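# Shade the marked table square with a held fan

## Task

Grip the hand fan and hold its blade so that the lamp's light is blocked from every part of the marked square on the table, and keep it held there; do not move the desk lamp.

## Robot and tools

Robot: two six-joint arms, left_arm and right_arm, each ending in a parallel two-finger gripper. Joint order for every arm, in every row and every per-joint list: waist, shoulder, elbow, forearm roll, wrist pitch, wrist roll. Stated ranges (rad): waist -6.283 to 6.283, shoulder -2.304 to 2.304, elbow -4.224 to 0.061, forearm roll -6.283 to 6.283, wrist pitch -2.164 to 2.164, wrist roll -6.283 to 6.283; the true ends may differ by up to 0.010 rad. Load limits for contact torque (N m): waist 44.2, shoulder 41.5, elbow 32.6, forearm roll 16.3, wrist pitch 9.61, wrist roll 10.8. A held object's weight counts toward these.

Frame: all hand positions, velocities and orientations are in the scene frame. Origin is at table-top height, halfway between the two nominal arm bases; +x points out over the table, +z up, and left_arm sits on the +y side. Calibrated bases: left_arm at (-0.039, +0.412, +0.013) m, quat_wxyz (+1.000, 0, 0, -0.020); right_arm at (+0.046, -0.484, +0.013) m, quat_wxyz (+1.000, 0, 0, -0.004). Reported hand poses can be wrong by a few centimetres, more when reaching far. Gripper axes: fingers point along its +z, close along its y. end_effector_position is the point between closed pads, roughly 2 cm short of the tips; tips advance about 10 mm along +z as fingers close, mostly while the pads are more than 40 mm apart.

Row format (shared by execute_actions and move): 14 numbers, each in [-1, 1]: left_arm's six joint values and then its opening, followed by right_arm's six joint values and opening. Joint values are offsets, scaled so 1.0 = 2.262 rad, measured from the Joint targets shown at the start of that action (not from the previous row). Repeating an offset in a new action moves the joint further. Opening is absolute: +1 fully open, -1 closed. To leave an arm or gripper unchanged, send 0 for its joints and resend its present opening command (a 0 opening is itself a command, half-open).

execute_actions(actions, cameras): actions is a list of actions; each action is a list of up to 15 rows, one per 1/30 s step; a short action repeats its final row until 15 steps. An action that would push any joint more than 0.010 rad outside its range (counted from the start targets) is rejected for both arms; a malformed action, or a first action failing that check, rejects the whole call. An empty list just returns state and images. cameras: list of names; omit, null or ["all"] for all, [] for none; an unknown name voids the call.

move(target, speed, blend, opening_speed, blocking, cameras): target is one 14-number row or a list of up to 15 rows, all offsets from the same current Joint targets. All joints travel together along joint-space paths (curved hand paths), taking at least 0.5 s; the whole list must fit within 10 s or stops short. speed: rad/s for the joint with farthest to go, 0.01 to 3.14, default 0.5; one value or one per target. blend: rad, rounding corners between listed targets; default 0. opening_speed: rate of opening change per second on the -1..+1 scale, at least 0.2. blocking=false returns after about 0.5 s while motion continues. Paths ignore obstacles and the other arm. The result adds a move: line (done, off_target, moving, held, fault; limits=held if steps were withheld).

wait(seconds 0 to 10): arms keep last command; a running move continues. stop: brakes a running move. zoom_image(camera, region [x0,y0,x1,y1] pixels, max 504x504): closer view of the newest image of that camera. clear_fault(arm): clears a reported torque fault on left_arm or right_arm. finished_scene(scene): ends the current scene (give its number); irreversible, so call only once the fan is holding the shade steadily.

Limits during motion: joint targets move at most 3.14 rad/s and stay within 0.692 rad of measured angles; a step that would shift the gripper over 70 mm is scaled back. A clearance check withholds commands that bring the arms too close (line "joint command not followed") but does not guarantee no contact.

Results: Joint positions/velocities per arm (rad, rad/s, then pad gap in m; 0.084 when open), Joint targets (base for next offsets), Tool commands, grip_measured (same scale as opening), torques (positive toward larger angle; include arm weight, noisy, offset), end-effector pose and velocities (omitted when velocities read "within noise"), Wrist depth grids (7x7 cells, mm, 195 to 3000, "-" for none), Scene clock, MOTOR HOT or fault lines, "joint sent to its limit".

Gripping: command an opening well below grip_measured to squeeze; about 24 N per pad up to roughly 6 cm width. Resending grip_measured still grips lightly.

Cameras: cam_head_left, cam_head_right, cam_high, cam_low (504x504), cam_left_wrist, cam_right_wrist (896x504); calibration matrices are provided, fixed cameras may be off by up to about 2.3 degrees and 9 mm.

Avoid: dropping the fan or knocking anything off the table, moving the lamp, fast impacts, hard presses, arm-to-arm contact (can fail outright), and faults. A torque fault stops the arm until clear_fault; holding loads or straining outstretched heats motors, and at 80 °C the arm brakes for 30 to 60 s. Loose objects may occasionally get a brief push.

Each tool is called after ">>>" as name(argument=value, ...), one argument or row to a line, values as JSON.

## Session

>>> execute_actions(
  actions=[],
)

Scene clock: 0.00 s.
left_arm: end_effector_position=(+0.1020, +0.5249, +0.3008) grip_measured=+1.00 end_effector_quat_wxyz=(+0.639, -0.488, -0.592, -0.053) | right_arm: end_effector_position=(+0.7143, -0.5785, +0.1220) grip_measured=+1.00 end_effector_quat_wxyz=(-0.095, -0.514, +0.813, -0.257)
Joint positions: left_arm=[-0.135 -0.305 -0.427 0.589 -1.494 -2.466 0.084] | right_arm=[0.059 -0.88 -1.4 -0.982 -0.677 2.898 0.084]
Joint velocities: within noise
Joint torques (N m): no reading
Wrist depth (mm): cam_left_wrist=[1939 2181 2608 2693 2410 2150 2016 / 1888 2131 2552 2838 2541 2336 2049 / 1819 2102 2375 2887 2744 2487 2221 / 1776 1992 2352 2720 - 2635 2168 / - 1969 2219 2632 2868 2288 1850 / - 1880 2126 2500 2343 1916 1583 / - - 2086 2297 1952 1652 1419] | cam_right_wrist=[1885 1709 1548 1391 1311 306 289 / 1762 1603 1432 1350 312 299 277 / 1612 1477 1362 318 302 282 263 / 1497 1366 1286 304 285 268 253 / 1411 1300 1215 287 273 257 241 / 1304 1223 1144 269 259 244 230 / 1237 1154 1083 259 247 234 222]
Joint targets: left_arm=[-0.135 -0.305 -0.427 0.589 -1.494 -2.466] | right_arm=[0.059 -0.880 -1.400 -0.982 -0.677 2.898]
Tool commands: left_gripper/opening=+1.0 right_gripper/opening=+1.0

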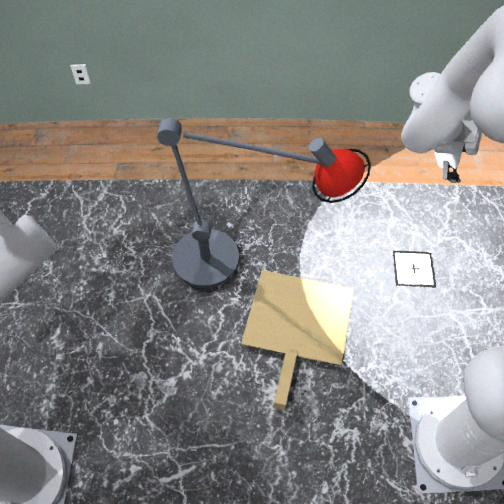

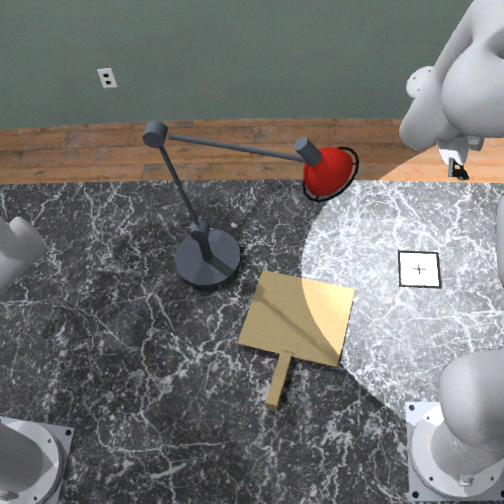

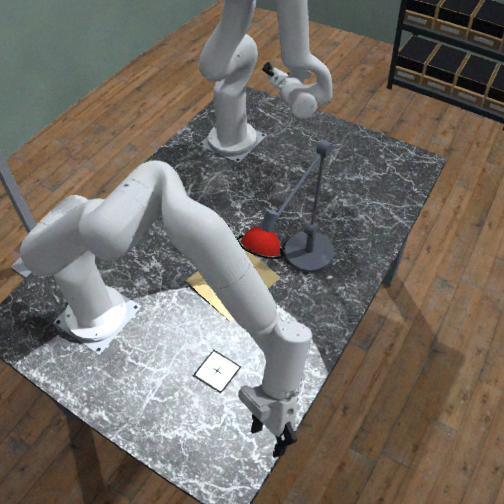

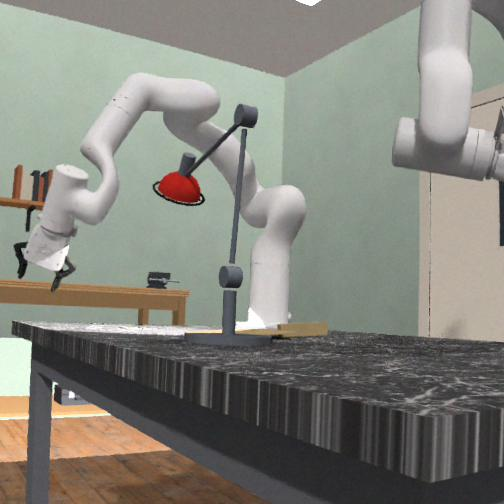

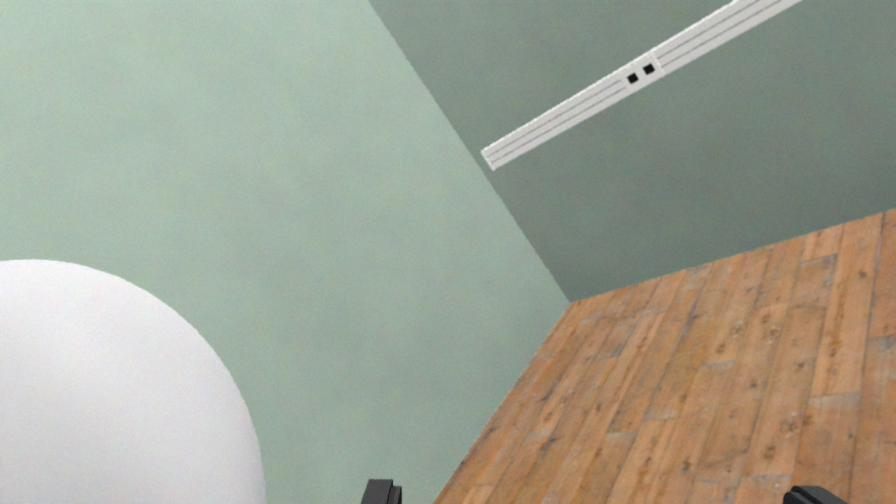

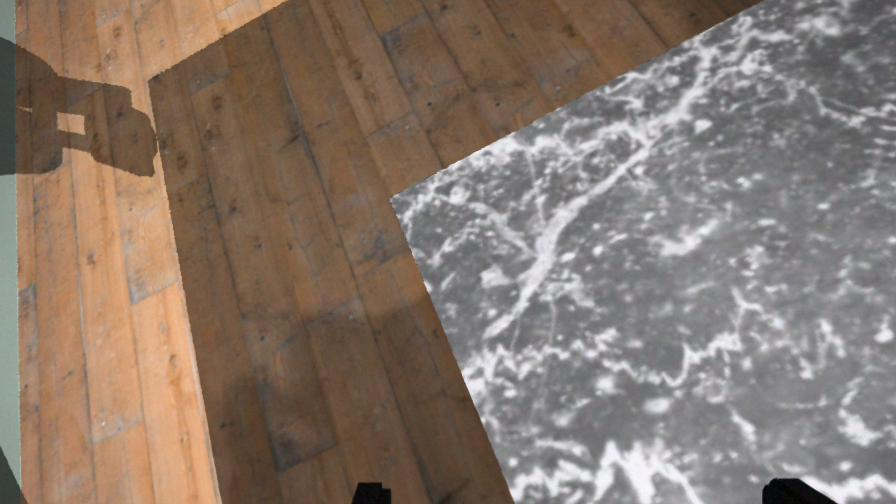

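>>> zoom_image(
  camera="cam_low",
  region=[170, 260, 350, 380],
)

>>> zoom_image(
  camera="cam_head_left",
  region=[220, 240, 460, 420],
)

>>> zoom_image(
  camera="cam_high",
  region=[150, 180, 350, 400],
)

>>> zoom_image(
  camera="cam_low",
  region=[130, 80, 290, 240],
)

Scaled by 2.800 from the camera's 504x504 image, which has a finer 720x720 frame.

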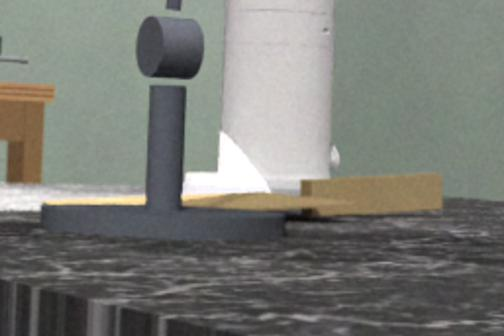

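Scaled by 2.100 from the camera's 504x504 image, which has a finer 720x720 frame.

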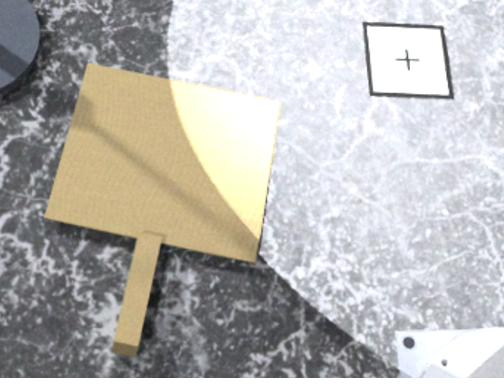

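Scaled by 2.291 from the camera's 504x504 image, which has a finer 720x720 frame.

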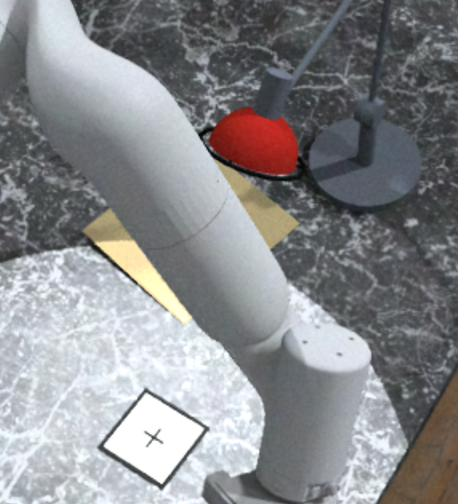

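Scaled by 3.150 from the camera's 504x504 image, which has a finer 720x720 frame.

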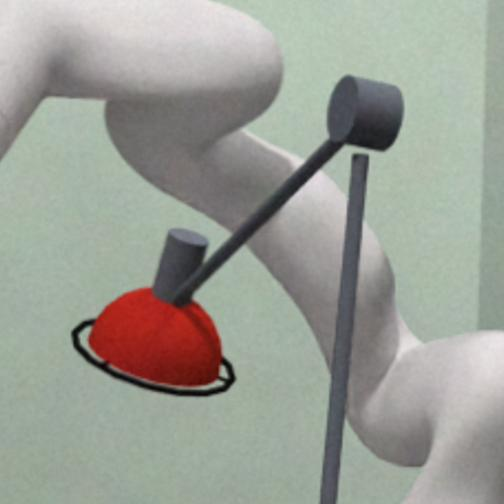

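>>> move(
  target=[
    [0,0,0,0,0,0,1,0,0.3050,0.4554,0.4341,0.2197,-0.6870,0.3],
    [0,0,0,0,0,0,1,0.4721,0.3050,0.4554,0.4341,0.2197,-0.6870,0.3],
    [0,0,0,0,0,0,1,0.4721,0.2529,0.3360,0.4341,0.1523,-0.6870,0.3],
  ],
  speed=0.9,
  blend=0.1,
)

Scene clock: 66.03 s.
left_arm: end_effector_position=(+0.1020, +0.5249, +0.3008) grip_measured=+1.00 end_effector_quat_wxyz=(+0.639, -0.488, -0.592, -0.053) | right_arm: end_effector_position=(+0.2200, -0.1261, +0.1498) grip_measured=+0.29 end_effector_quat_wxyz=(+0.000, +0.994, -0.113, +0.000) end_effector_velocity=(+0.002, +0.002, +0.001) end_effector_angular_velocity=(+0.003, -0.002, -0.001)
Joint positions: left_arm=[-0.135 -0.305 -0.427 0.589 -1.494 -2.466 0.084] | right_arm=[1.127 -0.308 -0.64 0 -0.332 1.344 0.056]
Joint velocities: left_arm=[within noise] | right_arm=[-0.001 -0.001 -0.005 0 -0.001 0 0]
Joint torques (N m): left_arm=[0.19 25.23 -12.29 -0.17 -2.11 -0.22] | right_arm=[1.45 15.59 -17.75 0.77 -0.17 0.13]
Wrist depth (mm): cam_left_wrist=[1928 2194 2575 2667 2376 2164 1974 / 1892 2136 2501 2822 2546 2304 2053 / 1827 2042 2387 2811 2734 2419 2249 / 1823 1978 2295 2757 - 2625 2199 / - 1911 2215 2606 2895 2300 1841 / - 1936 2108 2465 2387 1916 1575 / - - 2079 2281 1970 1662 1411] | cam_right_wrist=[272 275 269 271 271 273 280 / 274 275 268 268 270 271 280 / 274 275 265 266 268 269 280 / 274 275 264 265 265 266 280 / 274 275 261 262 263 265 280 / 274 275 276 277 279 280 281 / 274 275 277 277 279 280 281]
Joint targets: left_arm=[-0.135 -0.305 -0.427 0.589 -1.494 -2.466] | right_arm=[1.127 -0.308 -0.640 0.000 -0.332 1.344]
move: done
camera_calibration:
cam_right_wrist: T_world_to_cam=[[-0.217719, -0.975815, 0.0195733, -0.0463767], [-0.97598, 0.217828, 0.00362533, 0.307644], [-0.00780127, -0.0183138, -0.999802, 0.273273], [0, 0, 0, 1]] pos_world=[0.292289, -0.107264, 0.273012]

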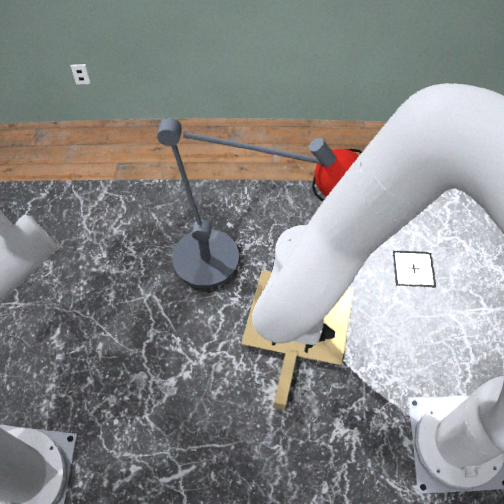

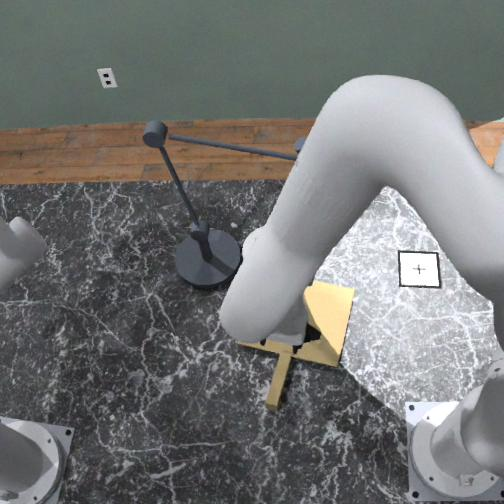

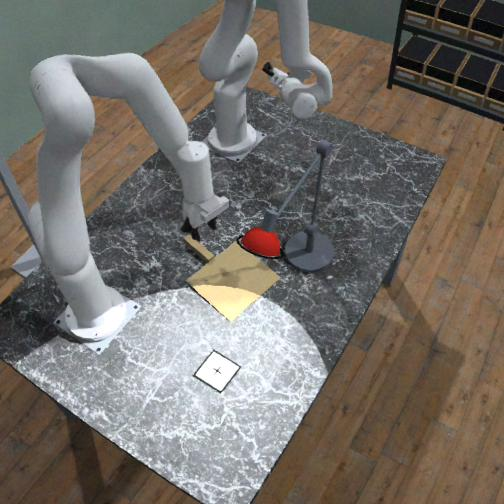

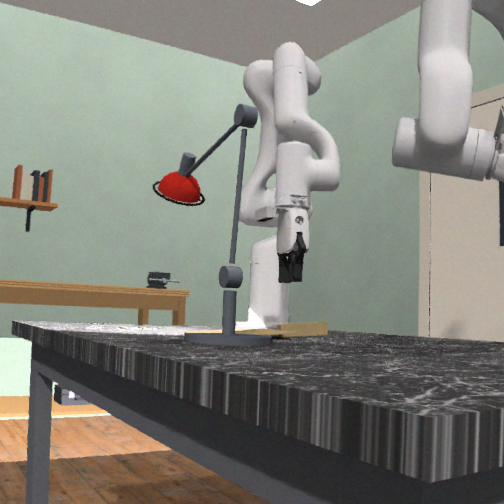

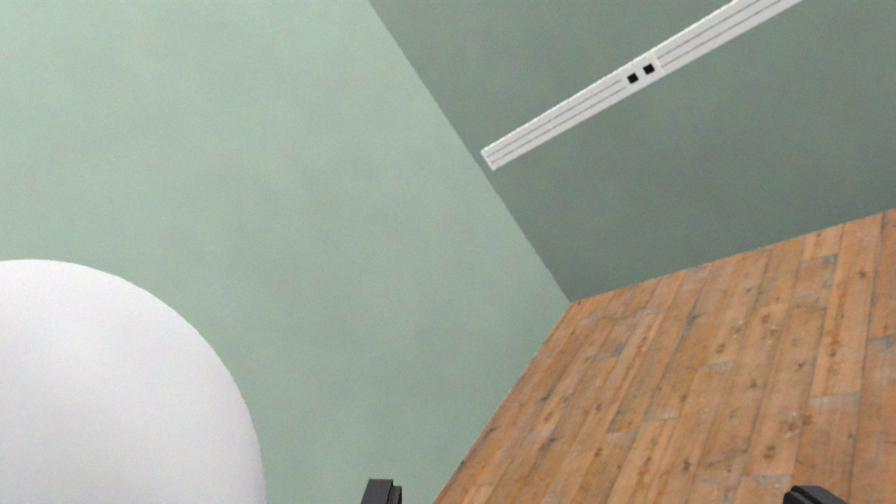

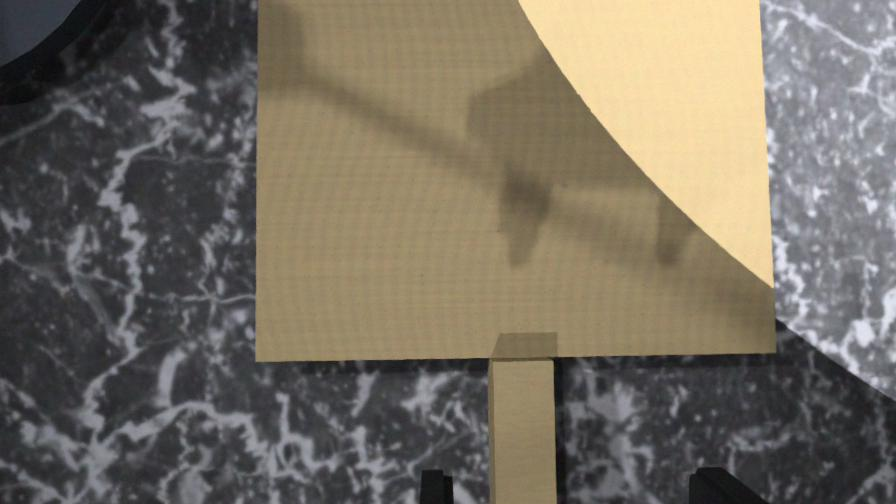

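>>> move(
  target=[0,0,0,0,0,0,1,0,-0.1285,-0.0142,0,0.1146,0,0.3],
  speed=0.4,
  cameras=["cam_right_wrist","cam_low"],
)

>>> zoom_image(
  camera="cam_low",
  region=[230, 230, 350, 350],
)

Scene clock: 80.63 s.
left_arm: end_effector_position=(+0.1020, +0.5249, +0.3008) grip_measured=+1.00 end_effector_quat_wxyz=(+0.639, -0.488, -0.592, -0.053) | right_arm: end_effector_position=(+0.2209, -0.1243, +0.0405) grip_measured=+0.29 end_effector_quat_wxyz=(+0.000, +0.994, -0.113, +0.000)
Joint positions: left_arm=[-0.135 -0.305 -0.427 0.589 -1.494 -2.466 0.084] | right_arm=[1.127 -0.599 -0.672 0 -0.073 1.344 0.056]
Joint velocities: within noise
Joint torques (N m): left_arm=[0.9 24.37 -12.06 0.06 -2.1 -0.06] | right_arm=[1.05 20.52 -12.6 0.45 0.32 0.18]
Wrist depth (mm): cam_left_wrist=[1945 2224 2664 2699 2420 2177 1972 / 1888 2143 2479 2913 2557 2274 2069 / 1832 2075 2390 2911 2801 2481 2213 / 1782 1984 2321 2698 - 2602 2175 / - 1928 2208 2622 2873 2336 1855 / - 1918 2149 2470 2349 1909 1585 / - - 2050 2316 1964 1671 1403] | cam_right_wrist=[- - - - - - - / - - - - - - - / - - - - - - - / - - - - - - - / - - - - - - - / - - - - - - - / - - - - - - -]
Joint targets: left_arm=[-0.135 -0.305 -0.427 0.589 -1.494 -2.466] | right_arm=[1.127 -0.599 -0.672 0.000 -0.073 1.344]
move: done
camera_calibration:
cam_right_wrist: T_world_to_cam=[[-0.217731, -0.975826, 0.0189008, -0.0422868], [-0.975981, 0.217831, 0.00336558, 0.308495], [-0.0074014, -0.0177141, -0.999816, 0.163982], [0, 0, 0, 1]] pos_world=[0.293092, -0.10556, 0.163713]
Images, in order (width x height): cam_low 504x504, cam_right_wrist 896x504.

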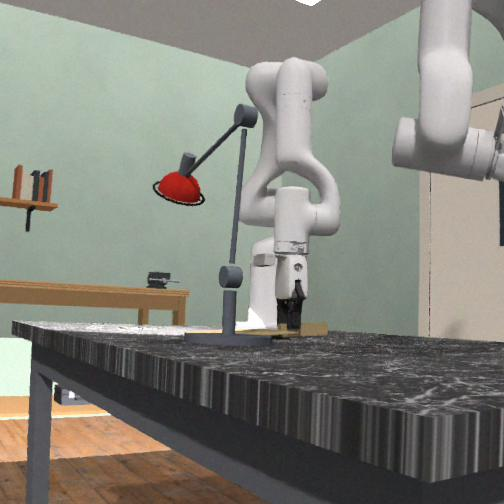

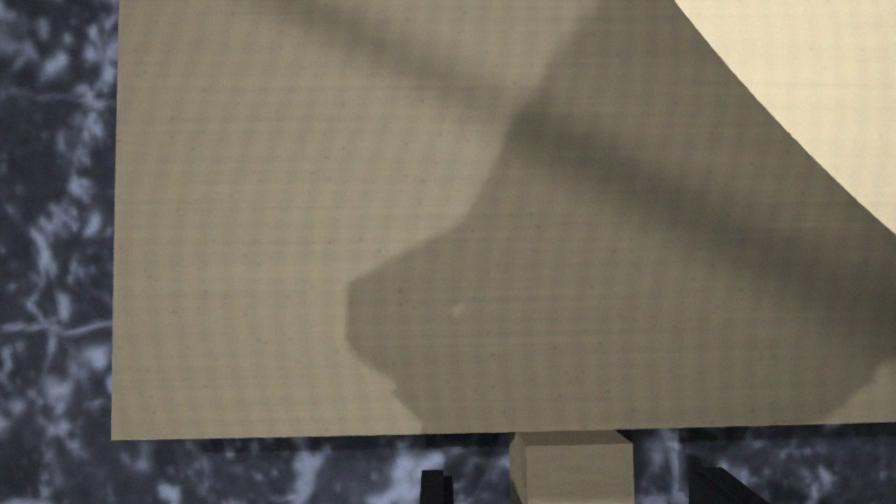

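Scaled by 4.200 from the camera's 504x504 image, which has a finer 720x720 frame.

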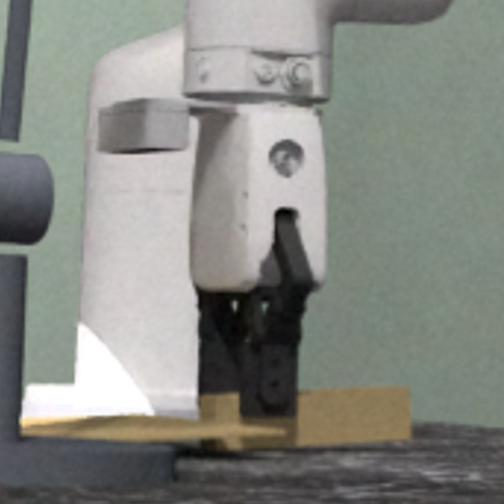

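>>> move(
  target=[
    [0,0,0,0,0,0,1,0,-0.0110,-0.0012,0,0.0098,0,0.3],
    [0,0,0,0,0,0,1,0,-0.0110,-0.0012,0,0.0098,0,-1],
  ],
  speed=0.2,
  opening_speed=0.8,
  cameras=["cam_right_wrist","cam_low"],
)

>>> zoom_image(
  camera="cam_low",
  region=[230, 230, 350, 350],
)

Scene clock: 87.70 s.
left_arm: end_effector_position=(+0.1020, +0.5249, +0.3008) grip_measured=+1.00 end_effector_quat_wxyz=(+0.639, -0.488, -0.592, -0.053) | right_arm: end_effector_position=(+0.2204, -0.1254, +0.0309) grip_measured=-0.46 end_effector_quat_wxyz=(+0.000, +0.994, -0.113, +0.000)
Joint positions: left_arm=[-0.135 -0.305 -0.427 0.589 -1.494 -2.466 0.084] | right_arm=[1.127 -0.624 -0.675 0 -0.051 1.344 0.024]
Joint velocities: within noise
Joint torques (N m): left_arm=[1.17 25.1 -11.79 -0.22 -2.13 -0.09] | right_arm=[0.3 21.13 -11.09 0.5 -0.07 0]
Wrist depth (mm): cam_left_wrist=[1955 2185 2631 2642 2375 2192 1992 / 1874 2135 2517 2819 2603 2312 2071 / 1825 2054 2407 2847 2811 2497 2206 / 1792 1997 2268 2715 - 2648 2188 / - 1947 2192 2601 2864 2309 1857 / - 1915 2142 2510 2307 1948 1592 / - - 2078 2294 1965 1667 1419] | cam_right_wrist=[- - - - - - - / - - - - - - - / - - - - - - - / - - - - - - - / - - - - - - - / - - - - - - - / - - - - - - -]
Joint targets: left_arm=[-0.135 -0.305 -0.427 0.589 -1.494 -2.466] | right_arm=[1.127 -0.624 -0.675 0.000 -0.051 1.344]
move: done
camera_calibration:
cam_right_wrist: T_world_to_cam=[[-0.217826, -0.975805, 0.0189014, -0.0433551], [-0.97596, 0.217926, 0.00336388, 0.308306], [-0.00740158, -0.0177142, -0.999816, 0.154359], [0, 0, 0, 1]] pos_world=[0.292592, -0.106759, 0.154113]
Images, in order (width x height): cam_low 504x504, cam_right_wrist 896x504.

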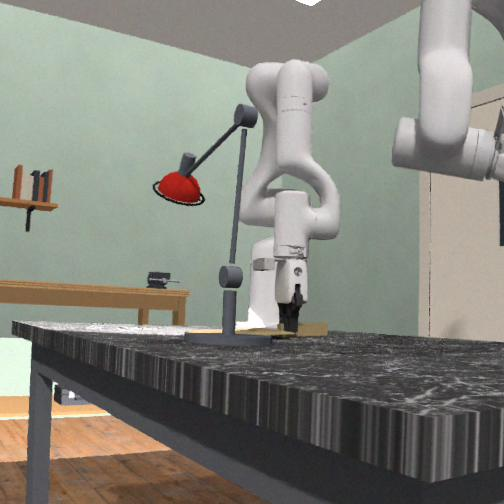

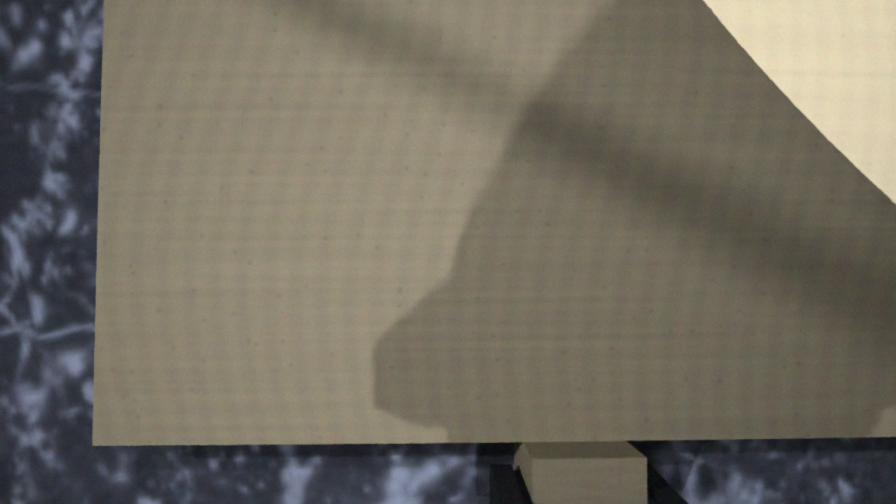

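Scaled by 4.200 from the camera's 504x504 image, which has a finer 720x720 frame.

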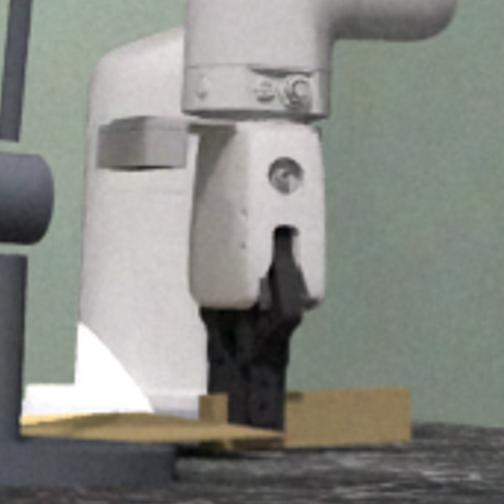

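>>> move(
  target=[0,0,0,0,0,0,1,0,0.1397,0.0155,0,-0.1244,0,-1],
  speed=0.25,
  cameras=["cam_right_wrist","cam_low"],
)

Scene clock: 96.17 s.
left_arm: end_effector_position=(+0.1020, +0.5249, +0.3008) grip_measured=+1.00 end_effector_quat_wxyz=(+0.639, -0.488, -0.592, -0.053) | right_arm: end_effector_position=(+0.2201, -0.1260, +0.1499) grip_measured=-0.46 end_effector_quat_wxyz=(+0.000, +0.994, -0.113, +0.000)
Joint positions: left_arm=[-0.135 -0.305 -0.427 0.589 -1.494 -2.466 0.084] | right_arm=[1.127 -0.308 -0.64 0 -0.332 1.344 0.024]
Joint velocities: within noise
Joint torques (N m): left_arm=[0.66 25.27 -11.98 0.57 -2.04 -0.04] | right_arm=[0.18 38.05 -10.84 0.55 -0.23 0.05]
Wrist depth (mm): cam_left_wrist=[1942 2239 2604 2697 2399 2165 1982 / 1869 2169 2481 2814 2536 2298 2080 / 1812 2057 2397 2799 2706 2482 2194 / 1804 1989 2279 2713 - 2612 2197 / - 1943 2239 2655 2847 2300 1853 / - 1912 2124 2474 2342 1891 1594 / - - 2098 2317 1963 1674 1415] | cam_right_wrist=[- - - - - - - / - - - - - - - / - - - - - - - / - - - - - - - / - - - - - - - / - - - - - - - / 275 275 276 - - 280 281]
Joint targets: left_arm=[-0.135 -0.305 -0.427 0.589 -1.494 -2.466] | right_arm=[1.127 -0.308 -0.640 0.000 -0.332 1.344]
move: done
camera_calibration:
cam_right_wrist: T_world_to_cam=[[-0.217723, -0.975819, 0.0193564, -0.046317], [-0.97598, 0.21783, 0.00357127, 0.307659], [-0.00770131, -0.0181139, -0.999806, 0.273367], [0, 0, 0, 1]] pos_world=[0.29229, -0.107262, 0.273112]
Images, in order (width x height): cam_low 504x504, cam_right_wrist 896x504.

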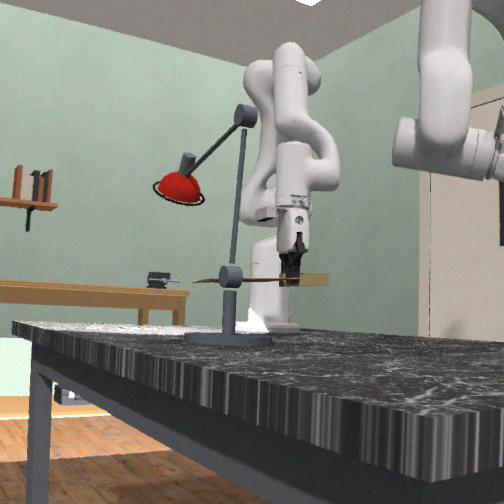

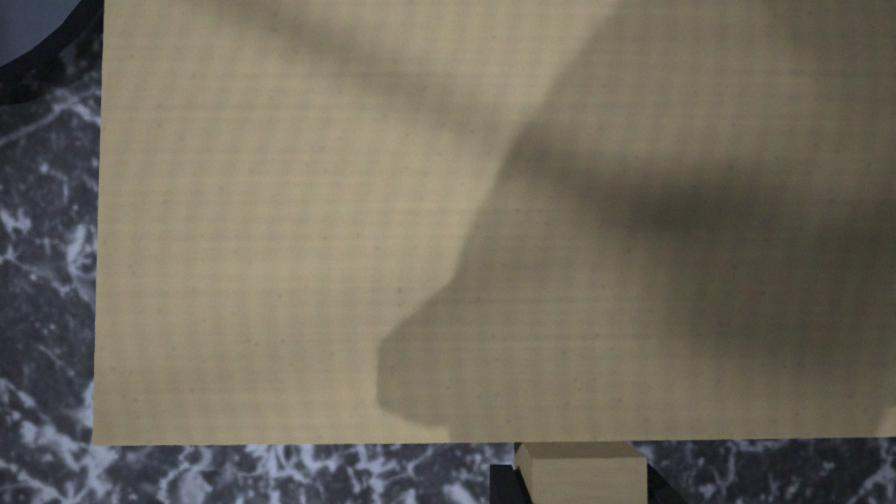

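>>> move(
  target=[
    [0,0,0,0,0,0,1,-0.1711,0.0522,0.1194,0,0.0674,-0.2051,-1],
    [0,0,0,0,0,0,1,-0.3408,0.0287,0.0834,0,0.0546,-0.4403,-1],
  ],
  speed=0.45,
  blend=0.1,
)

>>> zoom_image(
  camera="cam_head_left",
  region=[300, 200, 504, 404],
)

>>> zoom_image(
  camera="cam_high",
  region=[100, 200, 350, 450],
)

Scene clock: 101.43 s.
left_arm: end_effector_position=(+0.1020, +0.5249, +0.3008) grip_measured=+1.00 end_effector_quat_wxyz=(+0.639, -0.488, -0.592, -0.053) | right_arm: end_effector_position=(+0.3544, -0.3728, +0.1249) grip_measured=-0.46 end_effector_quat_wxyz=(+0.000, +1.000, -0.001, +0.000)
Joint positions: left_arm=[-0.135 -0.305 -0.427 0.589 -1.494 -2.466 0.084] | right_arm=[0.356 -0.243 -0.451 0 -0.209 0.349 0.024]
Joint velocities: within noise
Joint torques (N m): left_arm=[0.92 25.55 -11.93 0.25 -2.19 -0.04] | right_arm=[-3.5 14.5 -16.07 0.35 -0.02 -0.07]
Wrist depth (mm): cam_left_wrist=[1924 2188 2602 2694 2421 2177 2010 / 1909 2172 2478 2829 2608 2296 2098 / 1832 2086 2407 2892 2813 2494 2191 / 1787 1989 2326 2757 - 2659 2178 / - 1942 2224 2650 2922 2317 1856 / - 1915 2127 2438 2371 1927 1583 / - - 2100 2305 1966 1663 1406] | cam_right_wrist=[- - - - - - - / - - - - - - - / - - - - - - - / - - - - - - - / - - - - - - - / - - - - - - - / 250 251 252 - - 255 256]
Joint targets: left_arm=[-0.135 -0.305 -0.427 0.589 -1.494 -2.466] | right_arm=[0.356 -0.243 -0.451 0.000 -0.209 0.349]
move: done
camera_calibration:
cam_right_wrist: T_world_to_cam=[[0.00545494, -0.999803, 0.0190647, -0.345332], [-0.999977, -0.00537731, 0.00412051, 0.417872], [-0.00401718, -0.0190868, -0.99981, 0.243298], [0, 0, 0, 1]] pos_world=[0.420724, -0.338373, 0.248114]

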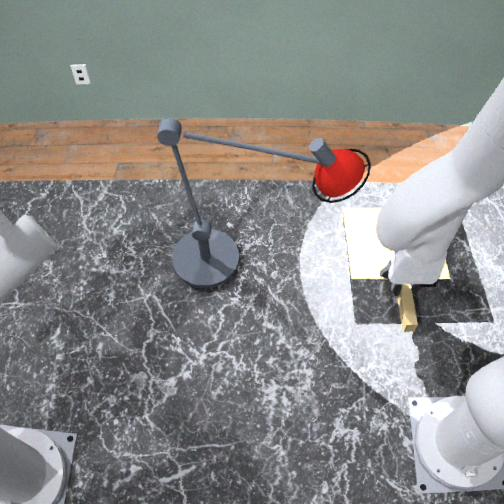

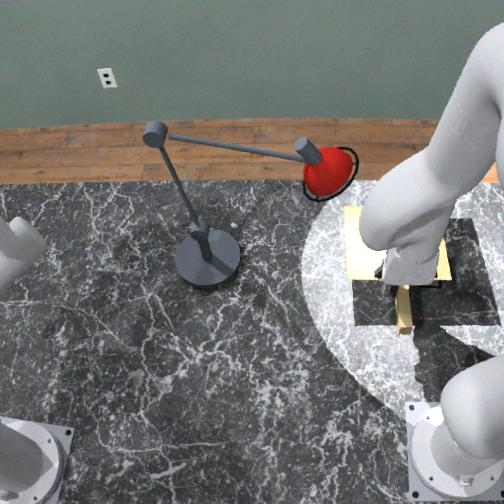

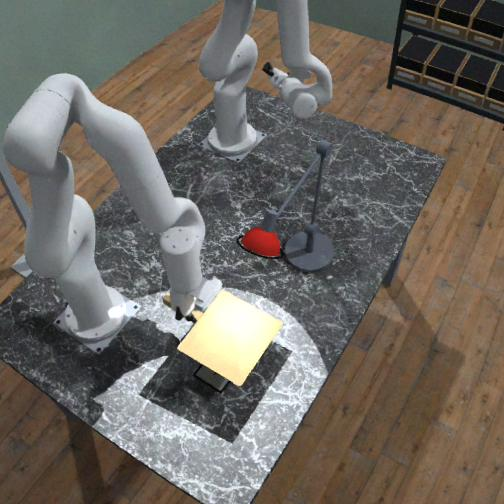

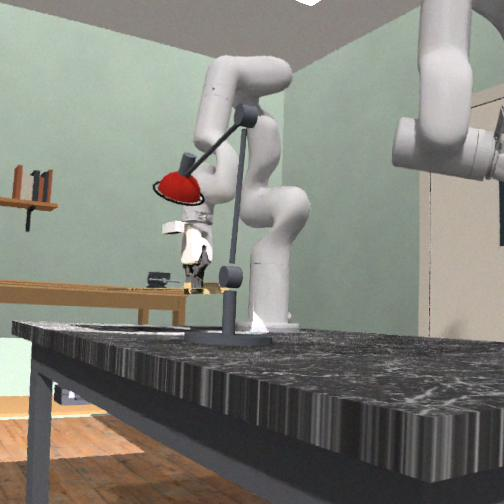

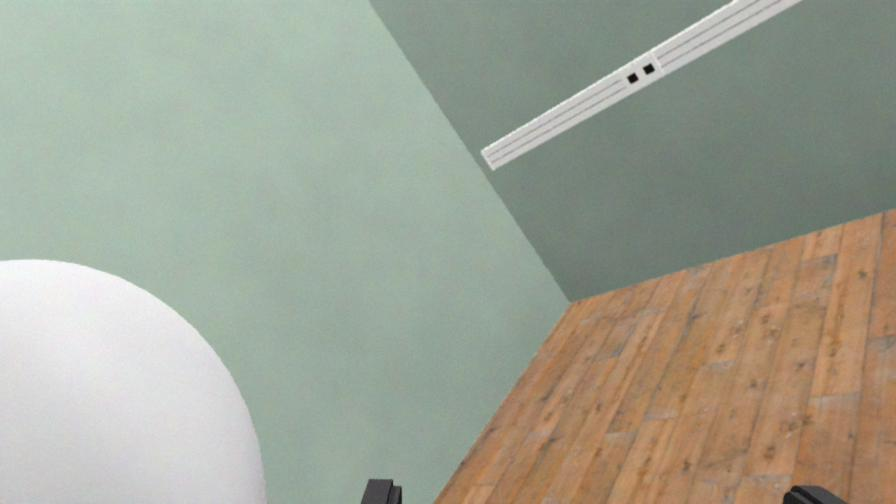

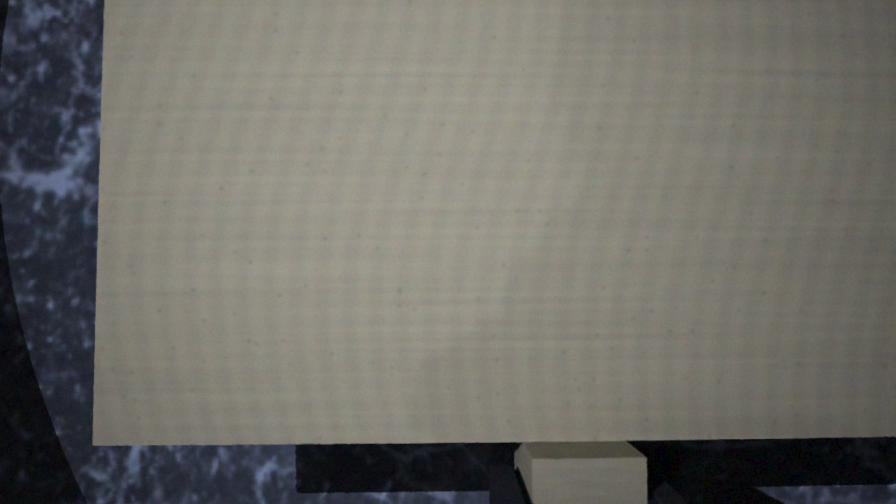

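Scaled by 2.471 from the camera's 504x504 image, which has a finer 720x720 frame.

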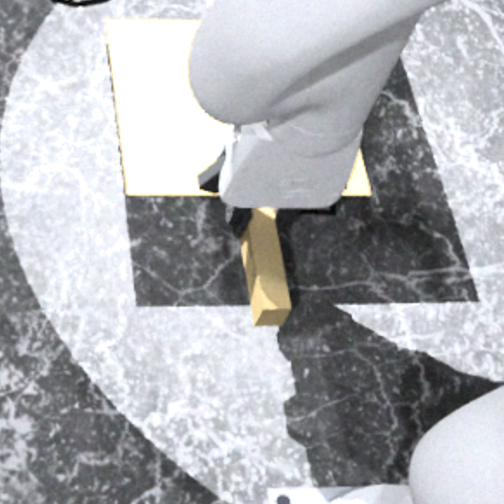

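Scaled by 2.016 from the camera's 504x504 image, which has a finer 720x720 frame.

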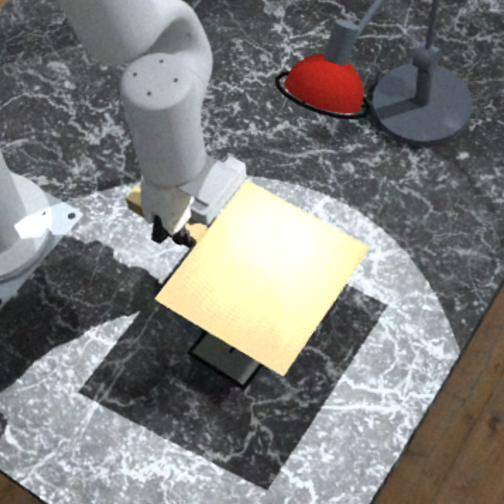

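>>> finished_scene(
  scene=1,
)

The scene is finished: the task was done.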